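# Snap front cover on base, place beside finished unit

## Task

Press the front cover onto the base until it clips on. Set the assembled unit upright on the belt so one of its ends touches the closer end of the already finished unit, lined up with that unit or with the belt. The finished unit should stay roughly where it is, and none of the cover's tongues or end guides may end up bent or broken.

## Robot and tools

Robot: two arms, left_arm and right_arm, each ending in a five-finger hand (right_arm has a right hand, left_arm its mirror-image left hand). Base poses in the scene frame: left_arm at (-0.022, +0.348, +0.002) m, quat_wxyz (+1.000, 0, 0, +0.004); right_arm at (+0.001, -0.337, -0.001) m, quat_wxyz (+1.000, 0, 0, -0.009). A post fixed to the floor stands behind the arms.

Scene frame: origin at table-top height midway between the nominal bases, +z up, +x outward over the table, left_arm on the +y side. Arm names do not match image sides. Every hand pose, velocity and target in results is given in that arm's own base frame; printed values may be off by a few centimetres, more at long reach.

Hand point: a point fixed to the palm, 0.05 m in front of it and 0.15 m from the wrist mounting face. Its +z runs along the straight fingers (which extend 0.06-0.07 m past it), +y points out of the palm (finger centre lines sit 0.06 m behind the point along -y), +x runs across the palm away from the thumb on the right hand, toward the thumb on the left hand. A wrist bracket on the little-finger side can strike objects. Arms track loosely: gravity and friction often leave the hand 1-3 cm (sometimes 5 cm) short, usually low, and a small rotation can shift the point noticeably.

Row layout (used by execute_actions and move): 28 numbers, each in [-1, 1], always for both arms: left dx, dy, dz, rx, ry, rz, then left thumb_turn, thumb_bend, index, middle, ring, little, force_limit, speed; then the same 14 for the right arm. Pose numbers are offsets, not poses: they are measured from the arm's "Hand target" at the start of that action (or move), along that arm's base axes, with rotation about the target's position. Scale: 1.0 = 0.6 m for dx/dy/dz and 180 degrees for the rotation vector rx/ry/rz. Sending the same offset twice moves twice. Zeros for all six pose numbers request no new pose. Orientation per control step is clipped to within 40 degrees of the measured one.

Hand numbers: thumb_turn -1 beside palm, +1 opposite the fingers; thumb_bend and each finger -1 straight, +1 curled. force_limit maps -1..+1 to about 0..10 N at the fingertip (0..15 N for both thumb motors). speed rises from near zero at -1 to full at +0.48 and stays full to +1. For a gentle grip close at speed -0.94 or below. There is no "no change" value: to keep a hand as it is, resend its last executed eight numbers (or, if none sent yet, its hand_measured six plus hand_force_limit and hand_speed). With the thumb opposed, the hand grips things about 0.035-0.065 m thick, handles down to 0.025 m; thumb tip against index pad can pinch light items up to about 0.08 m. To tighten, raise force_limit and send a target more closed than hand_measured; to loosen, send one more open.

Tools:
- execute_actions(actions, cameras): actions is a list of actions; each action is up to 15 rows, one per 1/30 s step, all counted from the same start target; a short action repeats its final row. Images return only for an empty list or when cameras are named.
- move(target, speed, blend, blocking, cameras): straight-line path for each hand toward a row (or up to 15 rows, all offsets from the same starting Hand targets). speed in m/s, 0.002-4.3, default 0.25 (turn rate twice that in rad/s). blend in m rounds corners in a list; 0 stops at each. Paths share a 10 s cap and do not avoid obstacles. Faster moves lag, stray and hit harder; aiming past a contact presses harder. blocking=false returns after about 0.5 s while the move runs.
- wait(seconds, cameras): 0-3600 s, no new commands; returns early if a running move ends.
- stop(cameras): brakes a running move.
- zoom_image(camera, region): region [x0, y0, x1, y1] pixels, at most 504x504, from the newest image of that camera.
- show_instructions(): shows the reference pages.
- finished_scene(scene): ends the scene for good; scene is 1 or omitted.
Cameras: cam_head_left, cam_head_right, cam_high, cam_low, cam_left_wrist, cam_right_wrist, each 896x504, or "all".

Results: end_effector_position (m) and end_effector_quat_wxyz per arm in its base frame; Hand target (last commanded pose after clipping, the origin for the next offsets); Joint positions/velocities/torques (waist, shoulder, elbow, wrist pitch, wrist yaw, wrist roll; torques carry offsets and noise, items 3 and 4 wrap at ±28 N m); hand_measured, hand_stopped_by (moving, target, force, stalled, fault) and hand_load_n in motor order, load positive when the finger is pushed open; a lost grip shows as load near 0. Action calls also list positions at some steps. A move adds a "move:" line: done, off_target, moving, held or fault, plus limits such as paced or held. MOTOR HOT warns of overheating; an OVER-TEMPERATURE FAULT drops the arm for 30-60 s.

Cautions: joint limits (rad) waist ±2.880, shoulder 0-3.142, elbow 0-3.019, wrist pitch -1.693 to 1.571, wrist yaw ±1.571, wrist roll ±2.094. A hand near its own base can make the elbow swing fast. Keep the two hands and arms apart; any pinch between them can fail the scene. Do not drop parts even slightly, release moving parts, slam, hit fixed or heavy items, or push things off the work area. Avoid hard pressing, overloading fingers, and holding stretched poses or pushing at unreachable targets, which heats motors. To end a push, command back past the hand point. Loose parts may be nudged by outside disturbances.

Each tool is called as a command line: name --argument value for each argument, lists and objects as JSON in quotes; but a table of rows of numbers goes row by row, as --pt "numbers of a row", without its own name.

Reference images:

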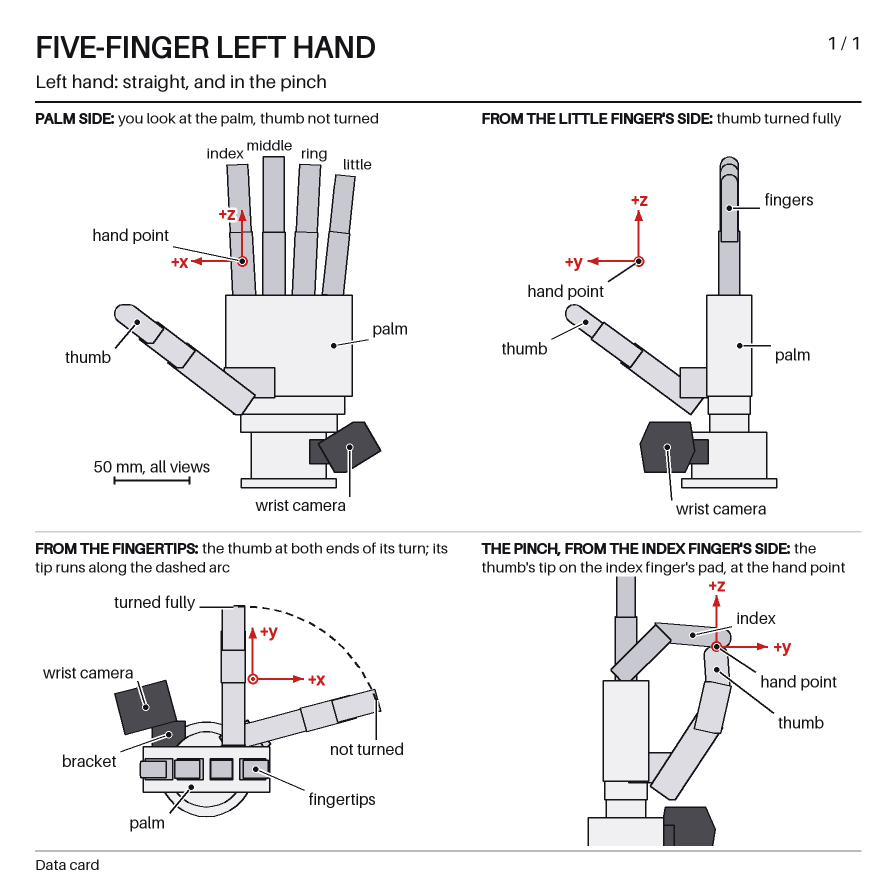

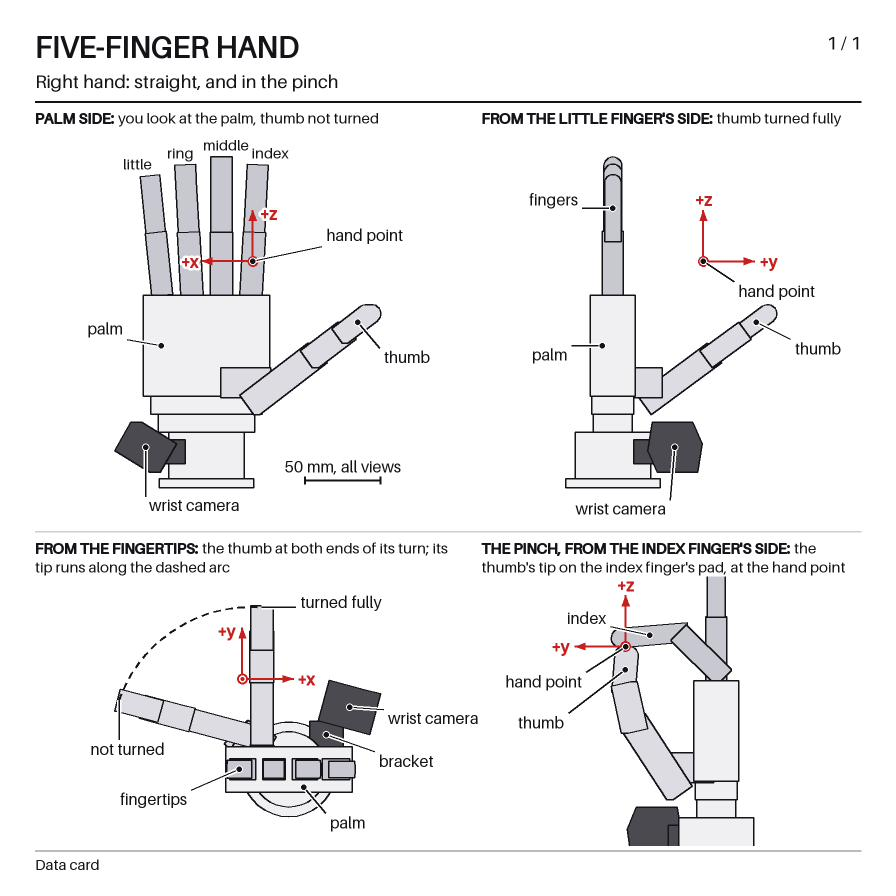

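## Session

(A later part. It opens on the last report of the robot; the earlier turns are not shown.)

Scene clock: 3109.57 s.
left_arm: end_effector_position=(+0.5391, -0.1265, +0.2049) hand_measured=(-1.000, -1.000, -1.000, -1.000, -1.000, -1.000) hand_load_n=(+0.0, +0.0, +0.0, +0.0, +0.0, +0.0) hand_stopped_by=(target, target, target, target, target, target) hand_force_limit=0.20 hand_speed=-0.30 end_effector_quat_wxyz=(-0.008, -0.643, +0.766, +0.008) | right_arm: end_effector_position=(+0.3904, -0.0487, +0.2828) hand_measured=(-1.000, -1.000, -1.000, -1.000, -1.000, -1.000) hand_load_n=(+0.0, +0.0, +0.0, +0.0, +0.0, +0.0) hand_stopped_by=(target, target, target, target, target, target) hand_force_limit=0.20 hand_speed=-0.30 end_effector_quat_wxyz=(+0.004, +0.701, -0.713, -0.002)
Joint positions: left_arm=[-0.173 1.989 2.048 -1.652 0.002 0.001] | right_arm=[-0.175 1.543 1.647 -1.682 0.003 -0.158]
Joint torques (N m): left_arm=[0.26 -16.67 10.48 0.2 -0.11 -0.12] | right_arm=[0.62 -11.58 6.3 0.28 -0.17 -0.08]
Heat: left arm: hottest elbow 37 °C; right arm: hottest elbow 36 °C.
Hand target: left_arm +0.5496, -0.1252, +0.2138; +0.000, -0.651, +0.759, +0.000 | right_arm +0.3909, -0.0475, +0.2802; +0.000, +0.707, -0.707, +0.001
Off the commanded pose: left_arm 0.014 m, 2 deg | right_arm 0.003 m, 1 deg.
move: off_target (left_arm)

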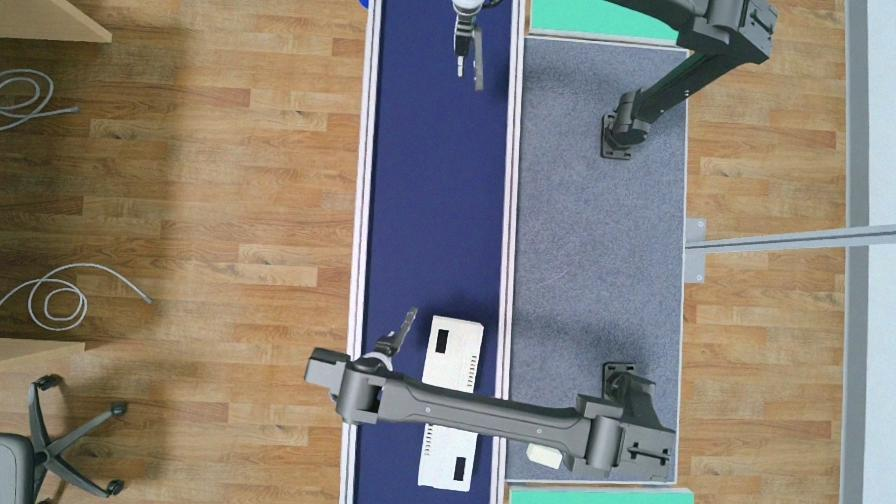

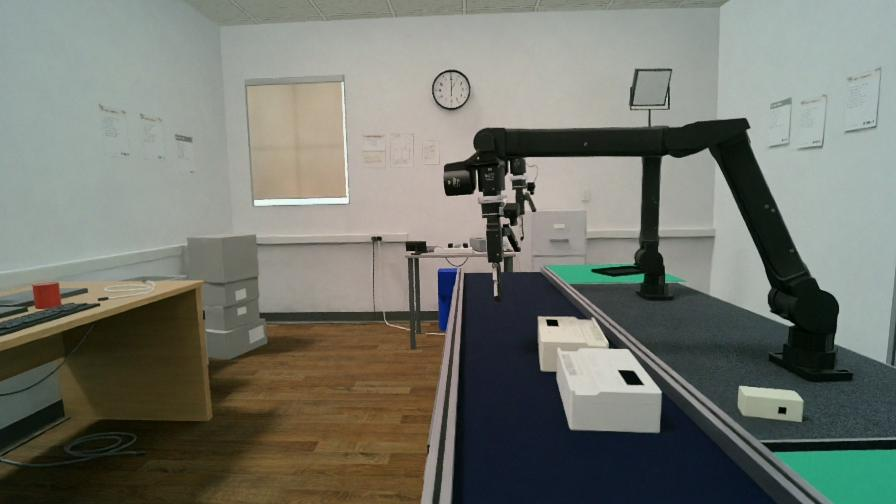

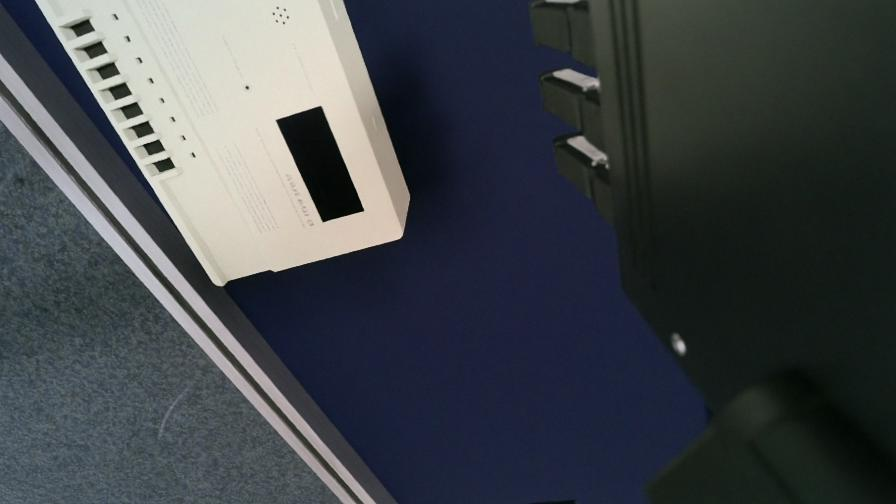

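move --target '[0,0.013,-0.177,0,0,0,-1,-1,-1,-1,-1,-1,0.2,-0.3,0,0,0,0,0,0,-1,-1,-1,-1,-1,-1,0.2,-0.3]' --speed 0.1 --cameras '["cam_high","cam_low","cam_left_wrist"]'

Scene clock: 3118.57 s.
left_arm: end_effector_position=(+0.5448, -0.1213, +0.1105) hand_measured=(-1.000, -1.000, -1.000, -1.000, -1.000, -1.000) hand_load_n=(+0.0, +0.0, +0.0, +0.0, +0.0, +0.0) hand_stopped_by=(target, target, target, target, target, target) hand_force_limit=0.20 hand_speed=-0.30 end_effector_quat_wxyz=(-0.004, -0.647, +0.762, +0.003) | right_arm: end_effector_position=(+0.3904, -0.0487, +0.2828) hand_measured=(-1.000, -1.000, -1.000, -1.000, -1.000, -1.000) hand_load_n=(+0.0, +0.0, +0.0, +0.0, +0.0, +0.0) hand_stopped_by=(target, target, target, target, target, target) hand_force_limit=0.20 hand_speed=-0.30 end_effector_quat_wxyz=(+0.004, +0.701, -0.713, -0.002)
Joint positions: left_arm=[-0.162 2.009 1.834 -1.405 0.002 0.001] | right_arm=[-0.175 1.543 1.647 -1.682 0.003 -0.158]
Joint torques (N m): left_arm=[0.32 -17.61 7.21 1.1 -0.11 -0.07] | right_arm=[0.62 -11.52 6.28 0.28 -0.18 -0.08]
Heat: left arm: hottest elbow 37 °C; right arm: hottest elbow 36 °C.
Hand target: left_arm +0.5495, -0.1175, +0.1074; -0.001, -0.651, +0.759, +0.000 | right_arm +0.3909, -0.0475, +0.2802; +0.000, +0.707, -0.707, +0.001
Off the commanded pose: left_arm 0.007 m, 1 deg | right_arm 0.003 m, 1 deg.
move: done

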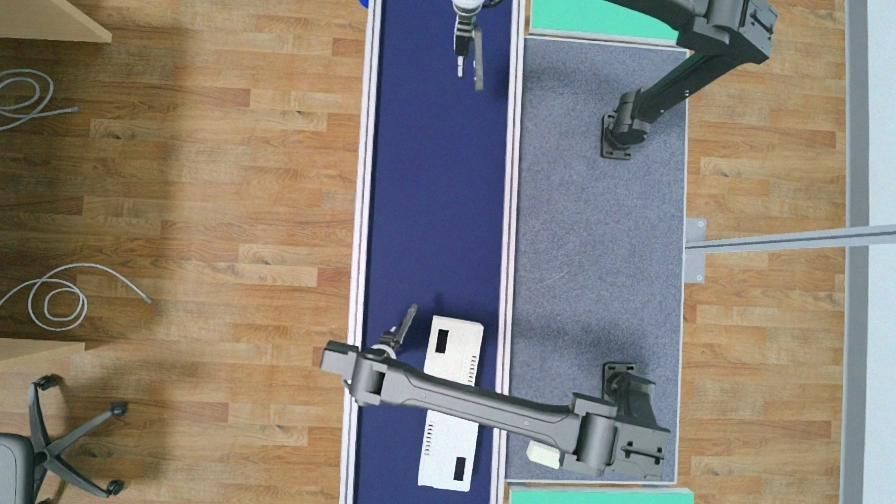

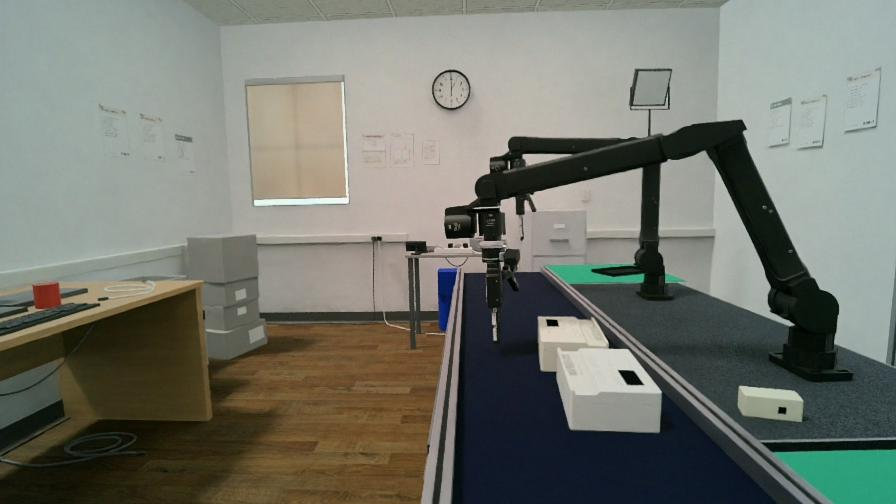

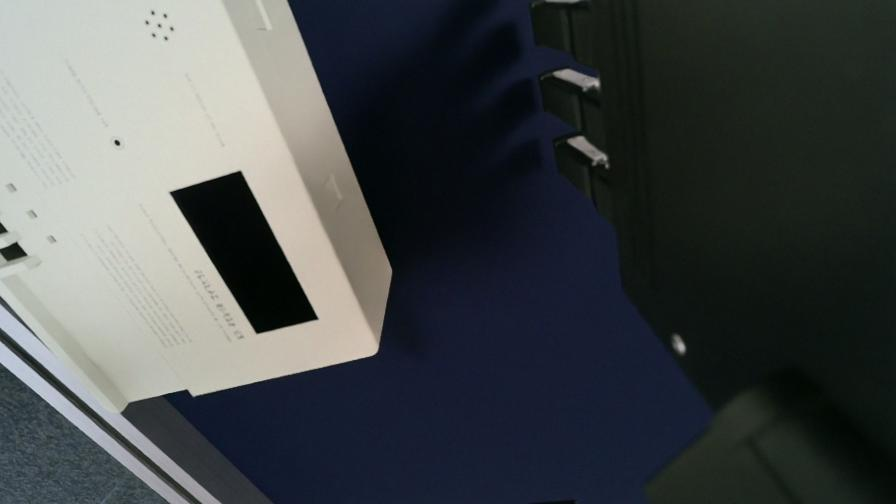

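move --target '[-0.0825,0.012,0,0,0,0,-1,-1,-1,-1,-1,-1,0.2,-0.3,0,0,0,0,0,0,-1,-1,-1,-1,-1,-1,0.2,-0.3]' --speed 0.06 --cameras '["cam_high","cam_low","cam_left_wrist"]'

Scene clock: 3127.03 s.
left_arm: end_effector_position=(+0.4960, -0.1133, +0.1004) hand_measured=(-1.000, -1.000, -1.000, -1.000, -1.000, -1.000) hand_load_n=(+0.0, +0.0, +0.0, +0.0, +0.0, +0.0) hand_stopped_by=(target, target, target, target, target, target) hand_force_limit=0.20 hand_speed=-0.30 end_effector_quat_wxyz=(-0.010, -0.647, +0.762, +0.010) | right_arm: end_effector_position=(+0.3904, -0.0487, +0.2828) hand_measured=(-1.000, -1.000, -1.000, -1.000, -1.000, -1.000) hand_load_n=(+0.0, +0.5, +0.0, +0.0, +0.0, +0.0) hand_stopped_by=(target, target, target, target, target, target) hand_force_limit=0.20 hand_speed=-0.30 end_effector_quat_wxyz=(+0.004, +0.701, -0.713, -0.002)
Joint positions: left_arm=[-0.162 1.896 1.629 -1.332 0.002 0.001] | right_arm=[-0.175 1.543 1.647 -1.682 0.003 -0.158]
Joint torques (N m): left_arm=[0.26 -17.67 6.95 0.96 -0.08 -0.02] | right_arm=[0.56 -11.52 6.3 0.28 -0.17 -0.08]
Heat: left arm: hottest elbow 37 °C; right arm: hottest elbow 36 °C.
Hand target: left_arm +0.5001, -0.1103, +0.1076; +0.000, -0.651, +0.759, +0.000 | right_arm +0.3909, -0.0475, +0.2802; +0.000, +0.707, -0.707, +0.001
Off the commanded pose: left_arm 0.009 m, 2 deg | right_arm 0.003 m, 1 deg.
move: done

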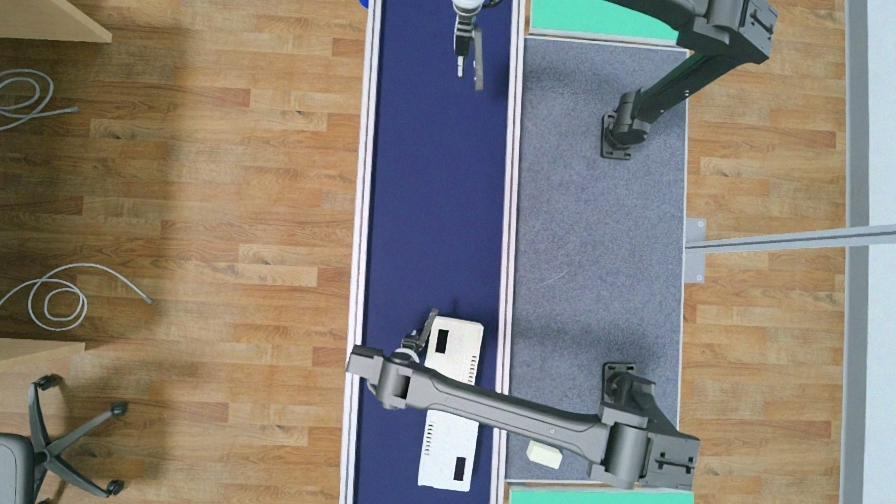

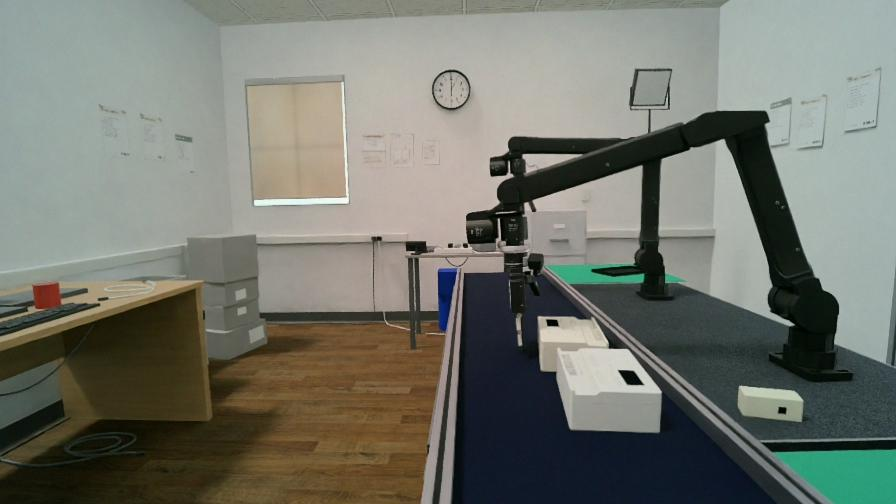

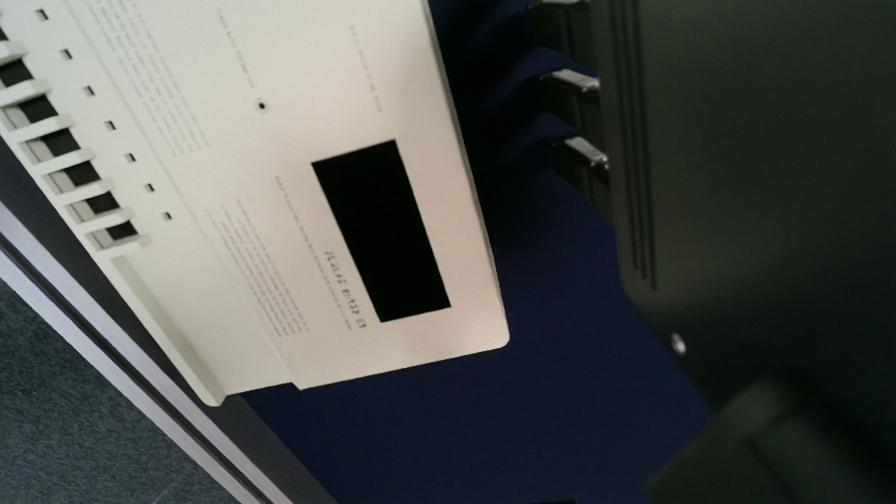

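move --target '[-0.0743,0.0107,0.003,0,0,0,-1,-1,-1,-1,-1,-1,0.2,-0.3,0,0,0,0,0,0,-1,-1,-1,-1,-1,-1,0.2,-0.3]' --speed 0.04 --cameras '["cam_high","cam_low","cam_left_wrist"]'

zoom_image --camera "cam_high" --region '[388, 300, 508, 500]'

Scene clock: 3130.97 s.
left_arm: end_effector_position=(+0.4552, -0.1066, +0.1035) hand_measured=(-1.000, -1.000, -1.000, -1.000, -1.000, -1.000) hand_load_n=(+0.0, +0.0, +0.0, +0.0, +0.0, +0.0) hand_stopped_by=(target, target, target, target, target, target) hand_force_limit=0.20 hand_speed=-0.30 end_effector_quat_wxyz=(-0.006, -0.647, +0.762, +0.006) | right_arm: end_effector_position=(+0.3904, -0.0487, +0.2828) hand_measured=(-1.000, -1.000, -1.000, -1.000, -1.000, -1.000) hand_load_n=(+0.0, +0.0, +0.0, +0.0, +0.0, +0.0) hand_stopped_by=(target, target, target, target, target, target) hand_force_limit=0.20 hand_speed=-0.30 end_effector_quat_wxyz=(+0.004, +0.701, -0.713, -0.002)
Joint positions: left_arm=[-0.162 1.781 1.472 -1.279 0.002 0.001] | right_arm=[-0.175 1.543 1.647 -1.682 0.003 -0.158]
Joint torques (N m): left_arm=[0.32 -15.44 6.52 0.73 -0.1 -0.05] | right_arm=[0.56 -11.58 6.3 0.28 -0.17 -0.08]
Heat: left arm: hottest elbow 37 °C; right arm: hottest elbow 36 °C.
Hand target: left_arm +0.4555, -0.1039, +0.1092; -0.001, -0.651, +0.759, +0.000 | right_arm +0.3909, -0.0475, +0.2802; +0.000, +0.707, -0.707, +0.001
Off the commanded pose: left_arm 0.007 m, 1 deg | right_arm 0.003 m, 1 deg.
move: done

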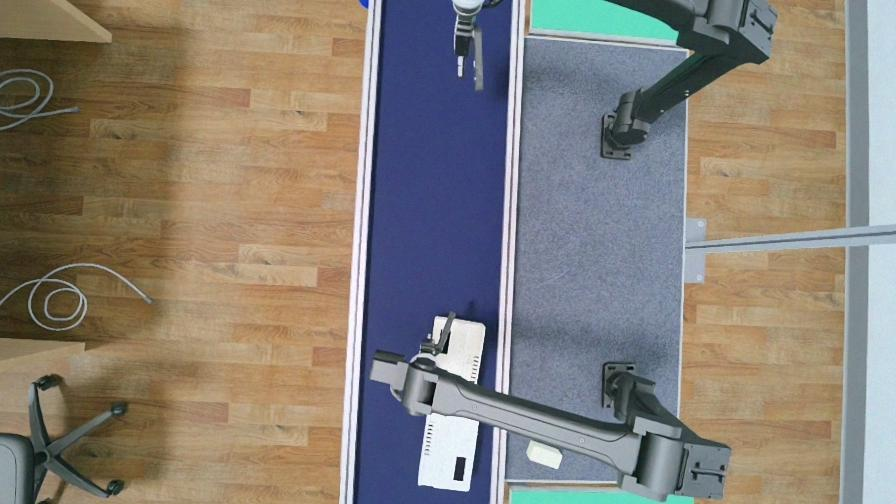

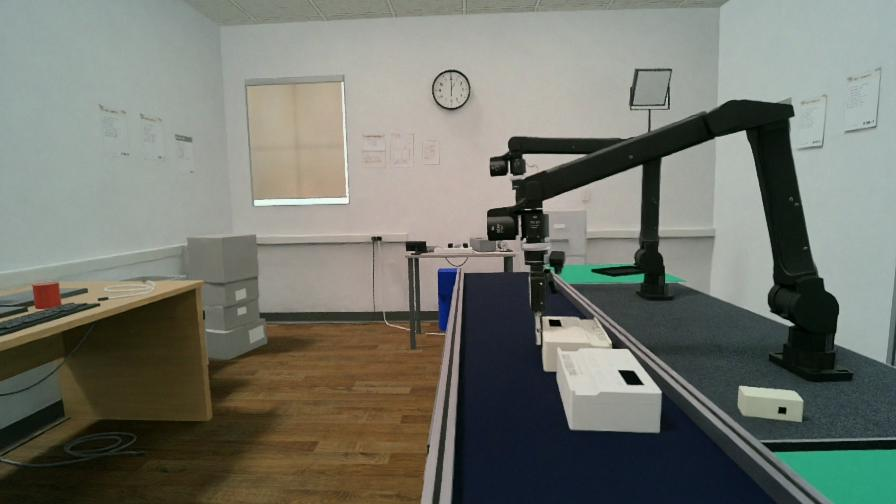

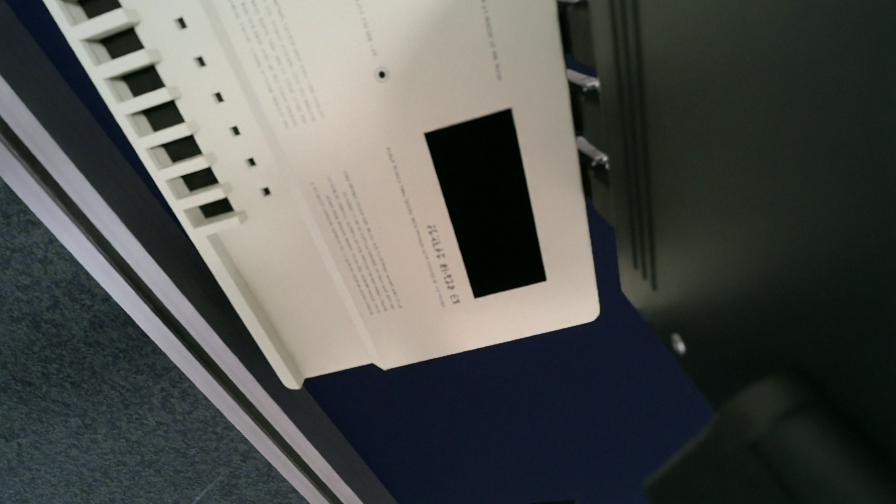

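Scaled by 2.520 from the camera's image (finer frame: 1280x720).

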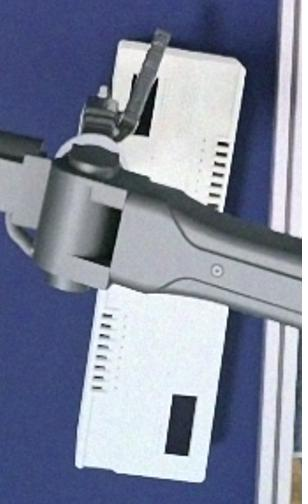

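move --target '[-0.0396,0.0057,0.0,0,0,0,-1,-1,-1,-1,-1,-1,0.2,-0.3,0,0,0,0,0,0,-1,-1,-1,-1,-1,-1,0.2,-0.3]' --speed 0.04 --cameras '["cam_high","cam_low","cam_left_wrist"]'

zoom_image --camera "cam_high" --region '[388, 300, 508, 500]'

Scene clock: 3134.30 s.
left_arm: end_effector_position=(+0.4314, -0.1027, +0.1041) hand_measured=(-1.000, -1.000, -1.000, -1.000, -1.000, -1.000) hand_load_n=(+0.0, +0.0, +0.0, +0.0, +0.0, +0.0) hand_stopped_by=(target, target, target, target, target, target) hand_force_limit=0.20 hand_speed=-0.30 end_effector_quat_wxyz=(-0.006, -0.647, +0.762, +0.006) | right_arm: end_effector_position=(+0.3904, -0.0487, +0.2828) hand_measured=(-1.000, -1.000, -1.000, -1.000, -1.000, -1.000) hand_load_n=(+0.0, -0.5, +0.0, +0.0, +0.5, +0.0) hand_stopped_by=(target, target, target, target, target, target) hand_force_limit=0.20 hand_speed=-0.30 end_effector_quat_wxyz=(+0.004, +0.701, -0.713, -0.002)
Joint positions: left_arm=[-0.162 1.721 1.391 -1.258 0.002 0.001] | right_arm=[-0.175 1.543 1.647 -1.682 0.003 -0.158]
Joint torques (N m): left_arm=[0.03 -15.03 6.54 0.75 -0.11 -0.05] | right_arm=[0.62 -11.58 6.3 0.28 -0.18 -0.08]
Heat: left arm: hottest elbow 37 °C; right arm: hottest elbow 36 °C.
Hand target: left_arm +0.4317, -0.1004, +0.1093; +0.000, -0.651, +0.759, +0.000 | right_arm +0.3909, -0.0475, +0.2802; +0.000, +0.707, -0.707, +0.001
Off the commanded pose: left_arm 0.006 m, 1 deg | right_arm 0.003 m, 1 deg.
move: done

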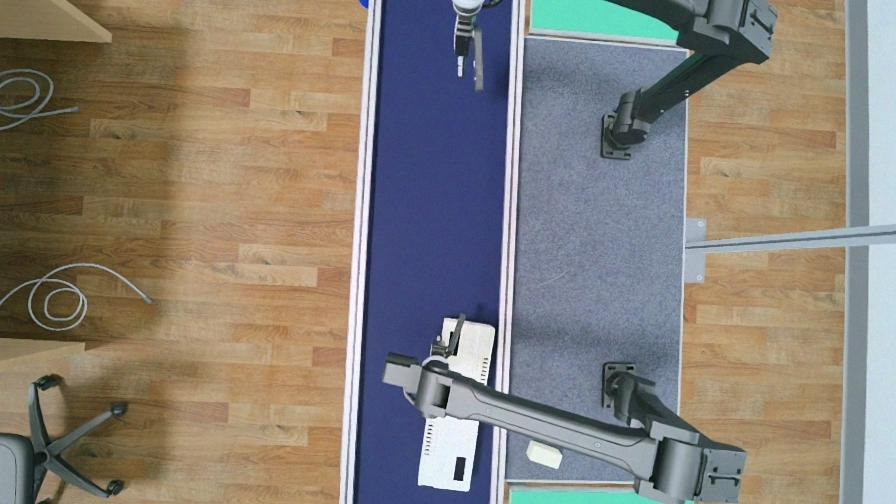

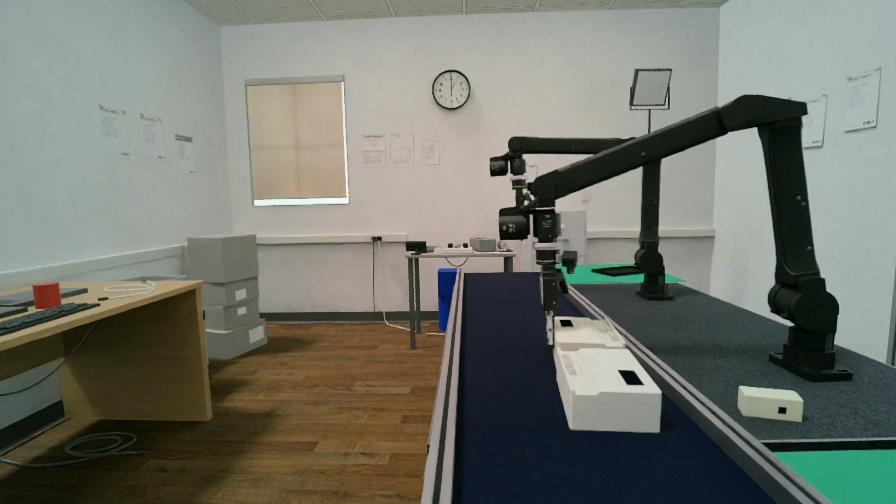

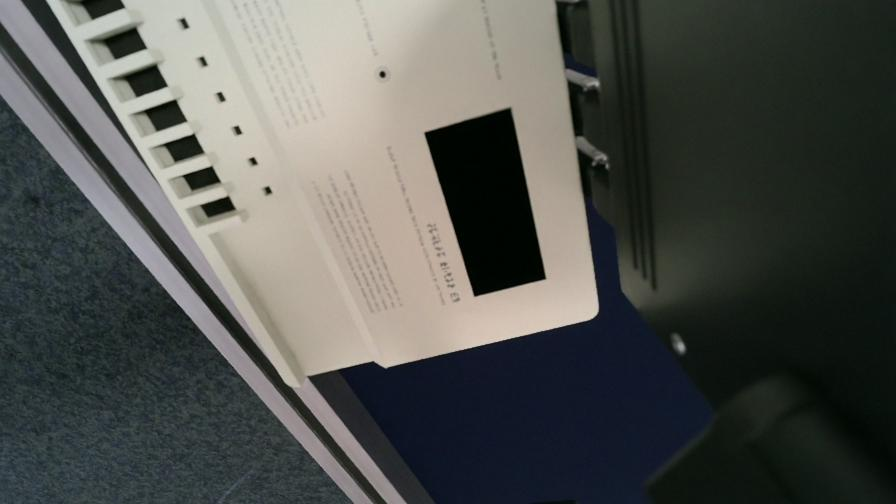

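Scaled by 2.520 from the camera's image (finer frame: 1280x720).

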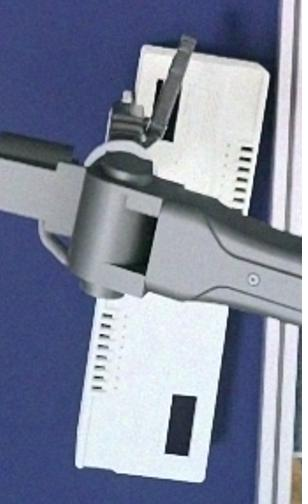

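move --pt "0.083 -0.012 0 0 0 0 -1 -1 -1 -1 -1 -1 0.2 -0.3 0 0 0 0 0 0 -1 -1 -1 -1 -1 -1 0.2 -0.3" --pt "0.083 -0.012 0.18 0 0 0 -1 -1 -1 -1 -1 -1 0.2 -0.3 0 0 0 0 0 0 -1 -1 -1 -1 -1 -1 0.2 -0.3" --pt "0.083 -0.3 0.18 0 0 -0.25 -1 -1 -1 -1 -1 -1 0.2 -0.3 0 0 0 0 0 0 -1 -1 -1 -1 -1 -1 0.2 -0.3" --speed '[0.06,0.12,0.2]' --cameras '["cam_high","cam_low"]'

zoom_image --camera "cam_high" --region '[388, 300, 508, 500]'

Scene clock: 3143.30 s.
left_arm: end_effector_position=(+0.4727, -0.2781, +0.2078) hand_measured=(-1.000, -1.000, -1.000, -1.000, -1.000, -1.000) hand_load_n=(+0.0, +0.0, +0.0, -0.5, +0.0, +0.0) hand_stopped_by=(target, target, target, target, target, target) hand_force_limit=0.20 hand_speed=-0.30 end_effector_quat_wxyz=(-0.008, -0.318, +0.948, +0.008) | right_arm: end_effector_position=(+0.3904, -0.0487, +0.2828) hand_measured=(-1.000, -1.000, -1.000, -1.000, -1.000, -1.000) hand_load_n=(-0.5, +0.0, +0.5, +0.0, +0.0, +0.0) hand_stopped_by=(target, target, target, target, target, target) hand_force_limit=0.20 hand_speed=-0.30 end_effector_quat_wxyz=(+0.004, +0.701, -0.713, -0.002)
Joint positions: left_arm=[-0.522 2 2.072 -1.667 0.001 0.403] | right_arm=[-0.175 1.543 1.647 -1.682 0.003 -0.158]
Joint torques (N m): left_arm=[-0.44 -16.85 10.52 0.12 -0.08 0.17] | right_arm=[0.62 -11.58 6.28 0.28 -0.17 -0.08]
Heat: left arm: hottest elbow 37 °C; right arm: hottest elbow 36 °C.
Hand target: left_arm +0.4816, -0.2804, +0.2172; +0.000, -0.311, +0.950, +0.000 | right_arm +0.3909, -0.0475, +0.2802; +0.000, +0.707, -0.707, +0.001
Off the commanded pose: left_arm 0.013 m, 2 deg | right_arm 0.003 m, 1 deg.
move: off_target (left_arm)

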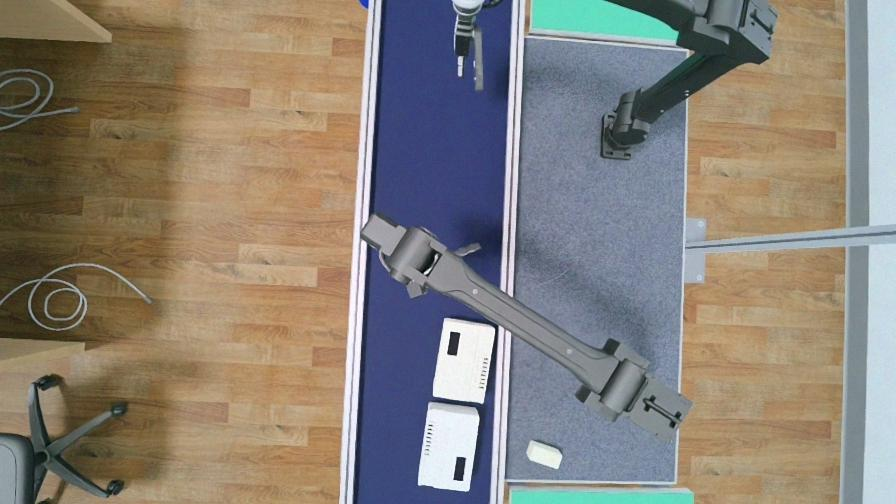

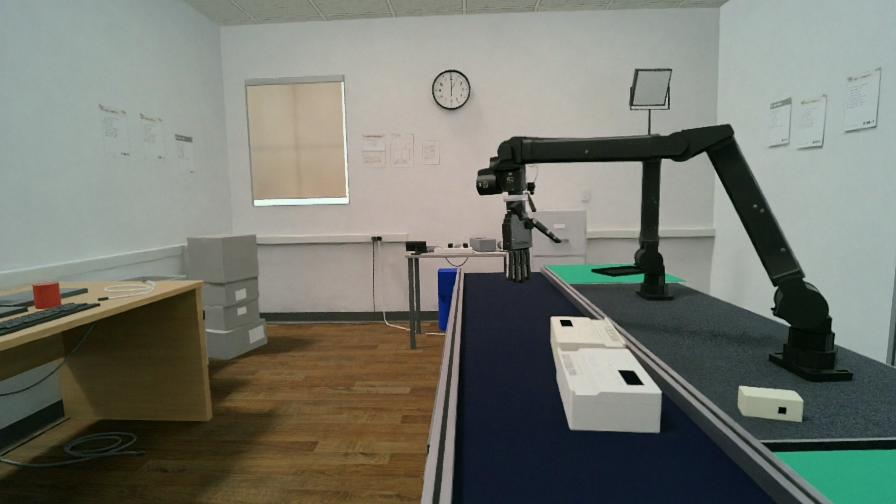

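Scaled by 2.520 from the camera's image (finer frame: 1280x720).

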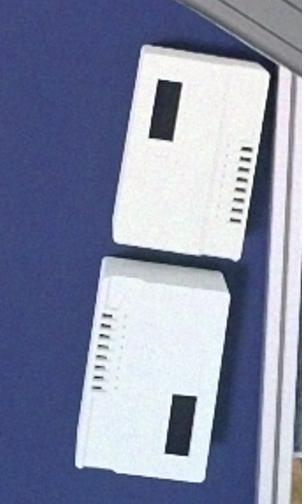

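zoom_image --camera "cam_high" --region '[425, 310, 505, 355]'

zoom_image --camera "cam_high" --region '[415, 380, 495, 425]'

zoom_image --camera "cam_low" --region '[530, 300, 680, 440]'

Scaled by 6.300 from the camera's image (finer frame: 1280x720).

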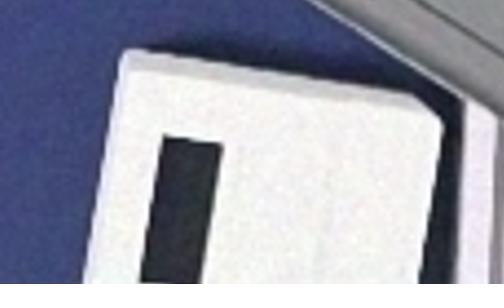

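Scaled by 6.300 from the camera's image (finer frame: 1280x720).

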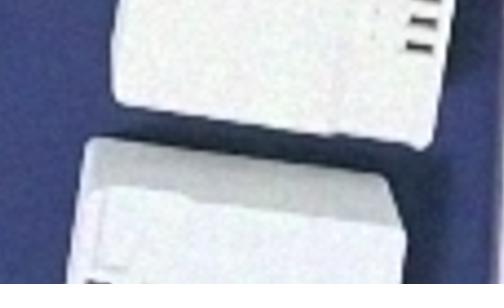

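Scaled by 3.360 from the camera's image (finer frame: 1280x720).

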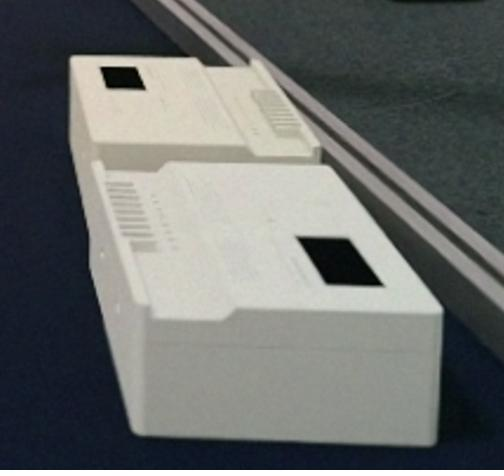

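move --pt "-0.1377 0.2257 0 0 0 -0.25 -1 -1 -1 -1 -1 -1 0.2 -0.3 0 0 0 0 0 0 -1 -1 -1 -1 -1 -1 0.2 -0.3" --pt "-0.1377 0.2257 -0.18 0 0 -0.25 -1 -1 -1 -1 -1 -1 0.2 -0.3 0 0 0 0 0 0 -1 -1 -1 -1 -1 -1 0.2 -0.3" --speed '[0.15,0.1]' --cameras '["cam_high","cam_low","cam_left_wrist"]'

Scene clock: 3165.63 s.
left_arm: end_effector_position=(+0.3932, -0.1469, +0.1109) hand_measured=(-1.000, -1.000, -1.000, -1.000, -1.000, -1.000) hand_load_n=(+0.0, +0.0, +0.0, +0.0, +0.0, +0.0) hand_stopped_by=(target, target, target, target, target, target) hand_force_limit=0.20 hand_speed=-0.30 end_effector_quat_wxyz=(-0.006, +0.073, +0.997, +0.002) | right_arm: end_effector_position=(+0.3904, -0.0487, +0.2828) hand_measured=(-1.000, -1.000, -1.000, -1.000, -1.000, -1.000) hand_load_n=(+0.0, +0.0, +0.0, +0.0, +0.0, +0.0) hand_stopped_by=(target, target, target, target, target, target) hand_force_limit=0.20 hand_speed=-0.30 end_effector_quat_wxyz=(+0.004, +0.701, -0.713, -0.002)
Joint positions: left_arm=[-0.469 1.62 1.282 -1.244 0.001 1.247] | right_arm=[-0.175 1.543 1.647 -1.682 0.003 -0.158]
Joint torques (N m): left_arm=[0.26 -11.81 6.89 1.02 -0.11 0.16] | right_arm=[0.56 -11.58 6.3 0.28 -0.17 -0.08]
Heat: left arm: hottest elbow 37 °C; right arm: hottest elbow 36 °C.
Hand target: left_arm +0.3988, -0.1449, +0.1092; -0.001, +0.076, +0.997, +0.000 | right_arm +0.3909, -0.0475, +0.2802; +0.000, +0.707, -0.707, +0.001
Off the commanded pose: left_arm 0.006 m, 1 deg | right_arm 0.003 m, 1 deg.
move: done

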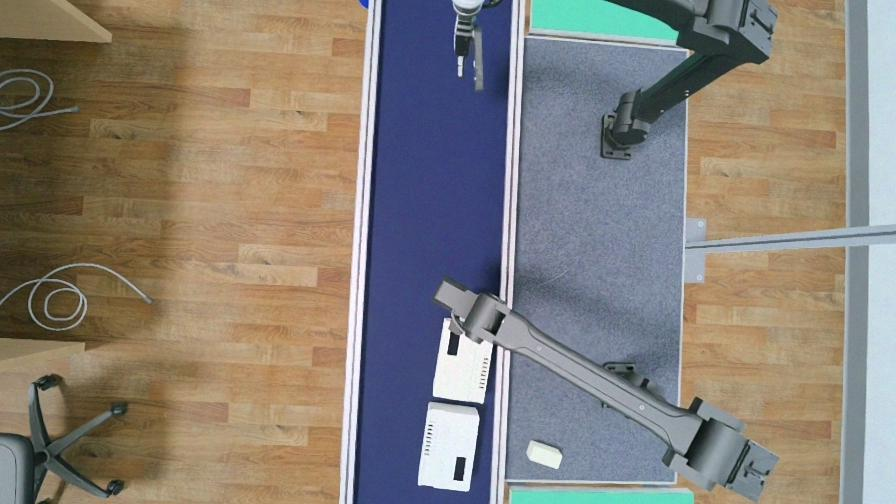

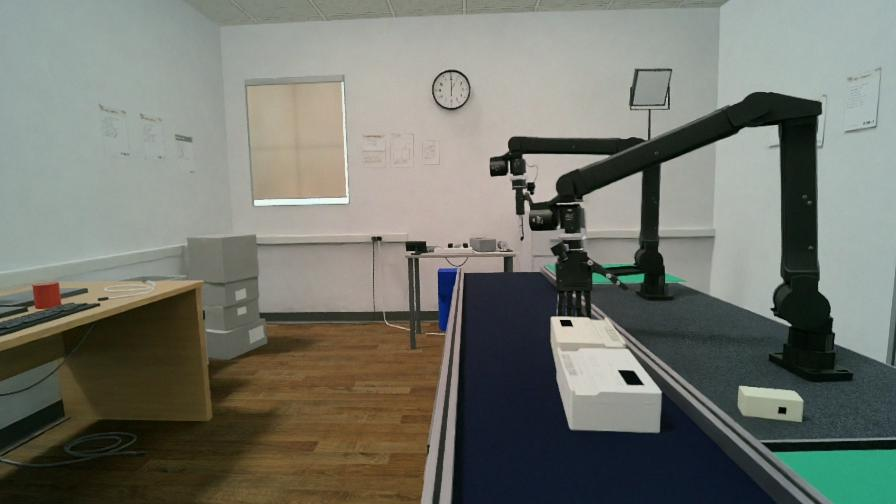

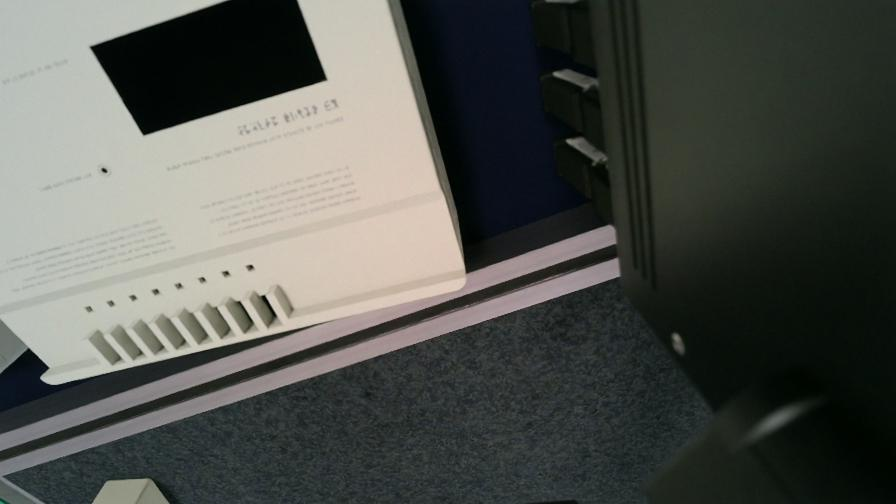

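move --pt "0.0233 0.0665 0 0 0 0 -1 -1 -1 -1 -1 -1 0.2 -0.3 0 0 0 0 0 0 -1 -1 -1 -1 -1 -1 0.2 -0.3" --pt "0.037 0.1307 0 0 0 0 -1 -1 -1 -1 -1 -1 0.2 -0.3 0 0 0 0 0 0 -1 -1 -1 -1 -1 -1 0.2 -0.3" --speed 0.035 --blend 0.005 --cameras '["cam_high","cam_low","cam_left_wrist"]'

zoom_image --camera "cam_high" --region '[415, 380, 495, 425]'

zoom_image --camera "cam_low" --region '[530, 300, 680, 440]'

Scene clock: 3174.27 s.
left_arm: end_effector_position=(+0.4173, -0.0739, +0.1063) hand_measured=(-1.000, -1.000, -1.000, -1.000, -1.000, -1.000) hand_load_n=(+0.0, +0.0, +0.0, +0.0, +0.0, +0.0) hand_stopped_by=(target, target, target, target, target, target) hand_force_limit=0.20 hand_speed=-0.30 end_effector_quat_wxyz=(-0.010, +0.073, +0.997, -0.001) | right_arm: end_effector_position=(+0.3904, -0.0487, +0.2828) hand_measured=(-1.000, -1.000, -1.000, -1.000, -1.000, -1.000) hand_load_n=(+0.0, +0.0, +0.0, +0.0, -0.5, +0.0) hand_stopped_by=(target, target, target, target, target, target) hand_force_limit=0.20 hand_speed=-0.30 end_effector_quat_wxyz=(+0.004, +0.701, -0.713, -0.002)
Joint positions: left_arm=[-0.301 1.616 1.264 -1.237 0.005 1.417] | right_arm=[-0.175 1.543 1.647 -1.682 0.003 -0.158]
Joint torques (N m): left_arm=[0.79 -12.98 6.54 0.98 -0.3 0.19] | right_arm=[0.62 -11.58 6.3 0.28 -0.18 -0.08]
Heat: left arm: hottest elbow 37 °C; right arm: hottest elbow 36 °C.
Hand target: left_arm +0.4211, -0.0666, +0.1093; +0.000, +0.076, +0.997, +0.000 | right_arm +0.3909, -0.0475, +0.2802; +0.000, +0.707, -0.707, +0.001
Off the commanded pose: left_arm 0.009 m, 1 deg | right_arm 0.003 m, 1 deg.
move: done

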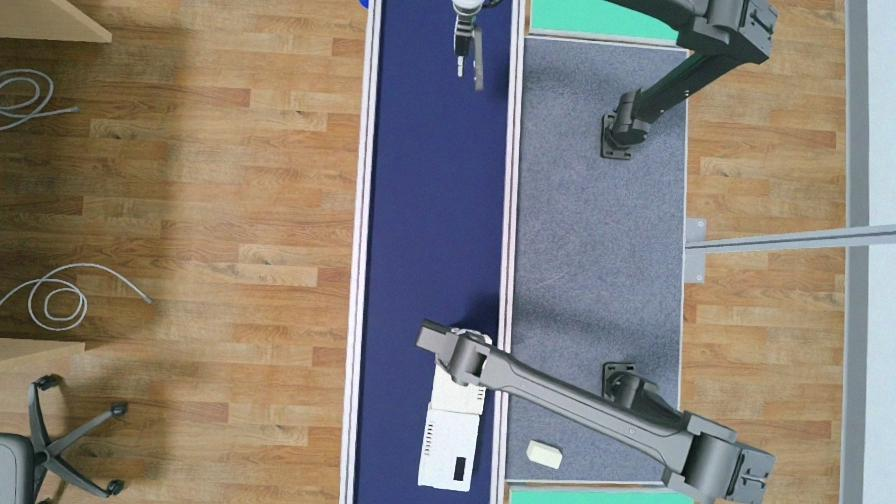

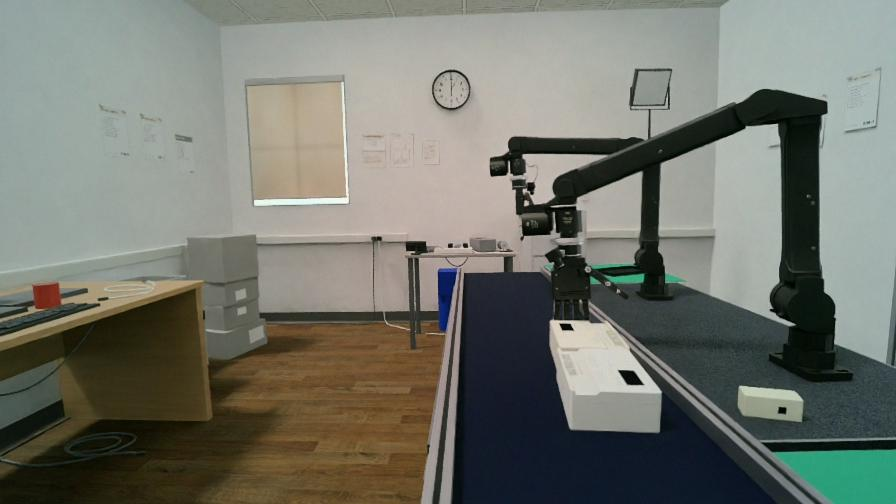

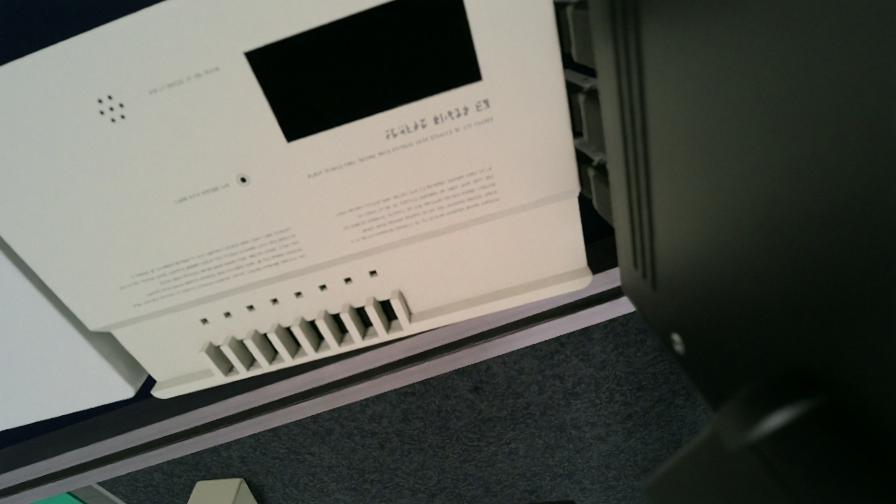

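Scaled by 6.300 from the camera's image (finer frame: 1280x720).

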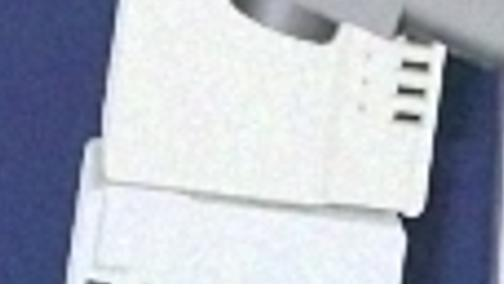

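Scaled by 3.360 from the camera's image (finer frame: 1280x720).

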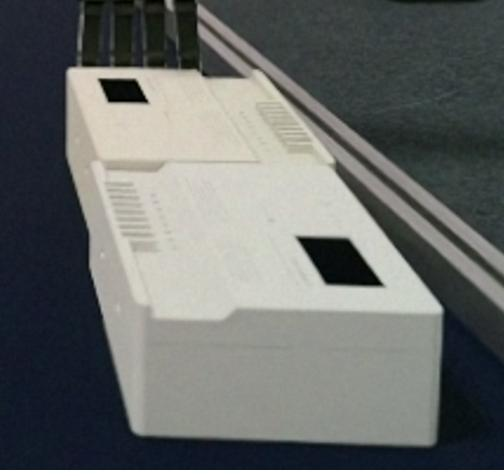

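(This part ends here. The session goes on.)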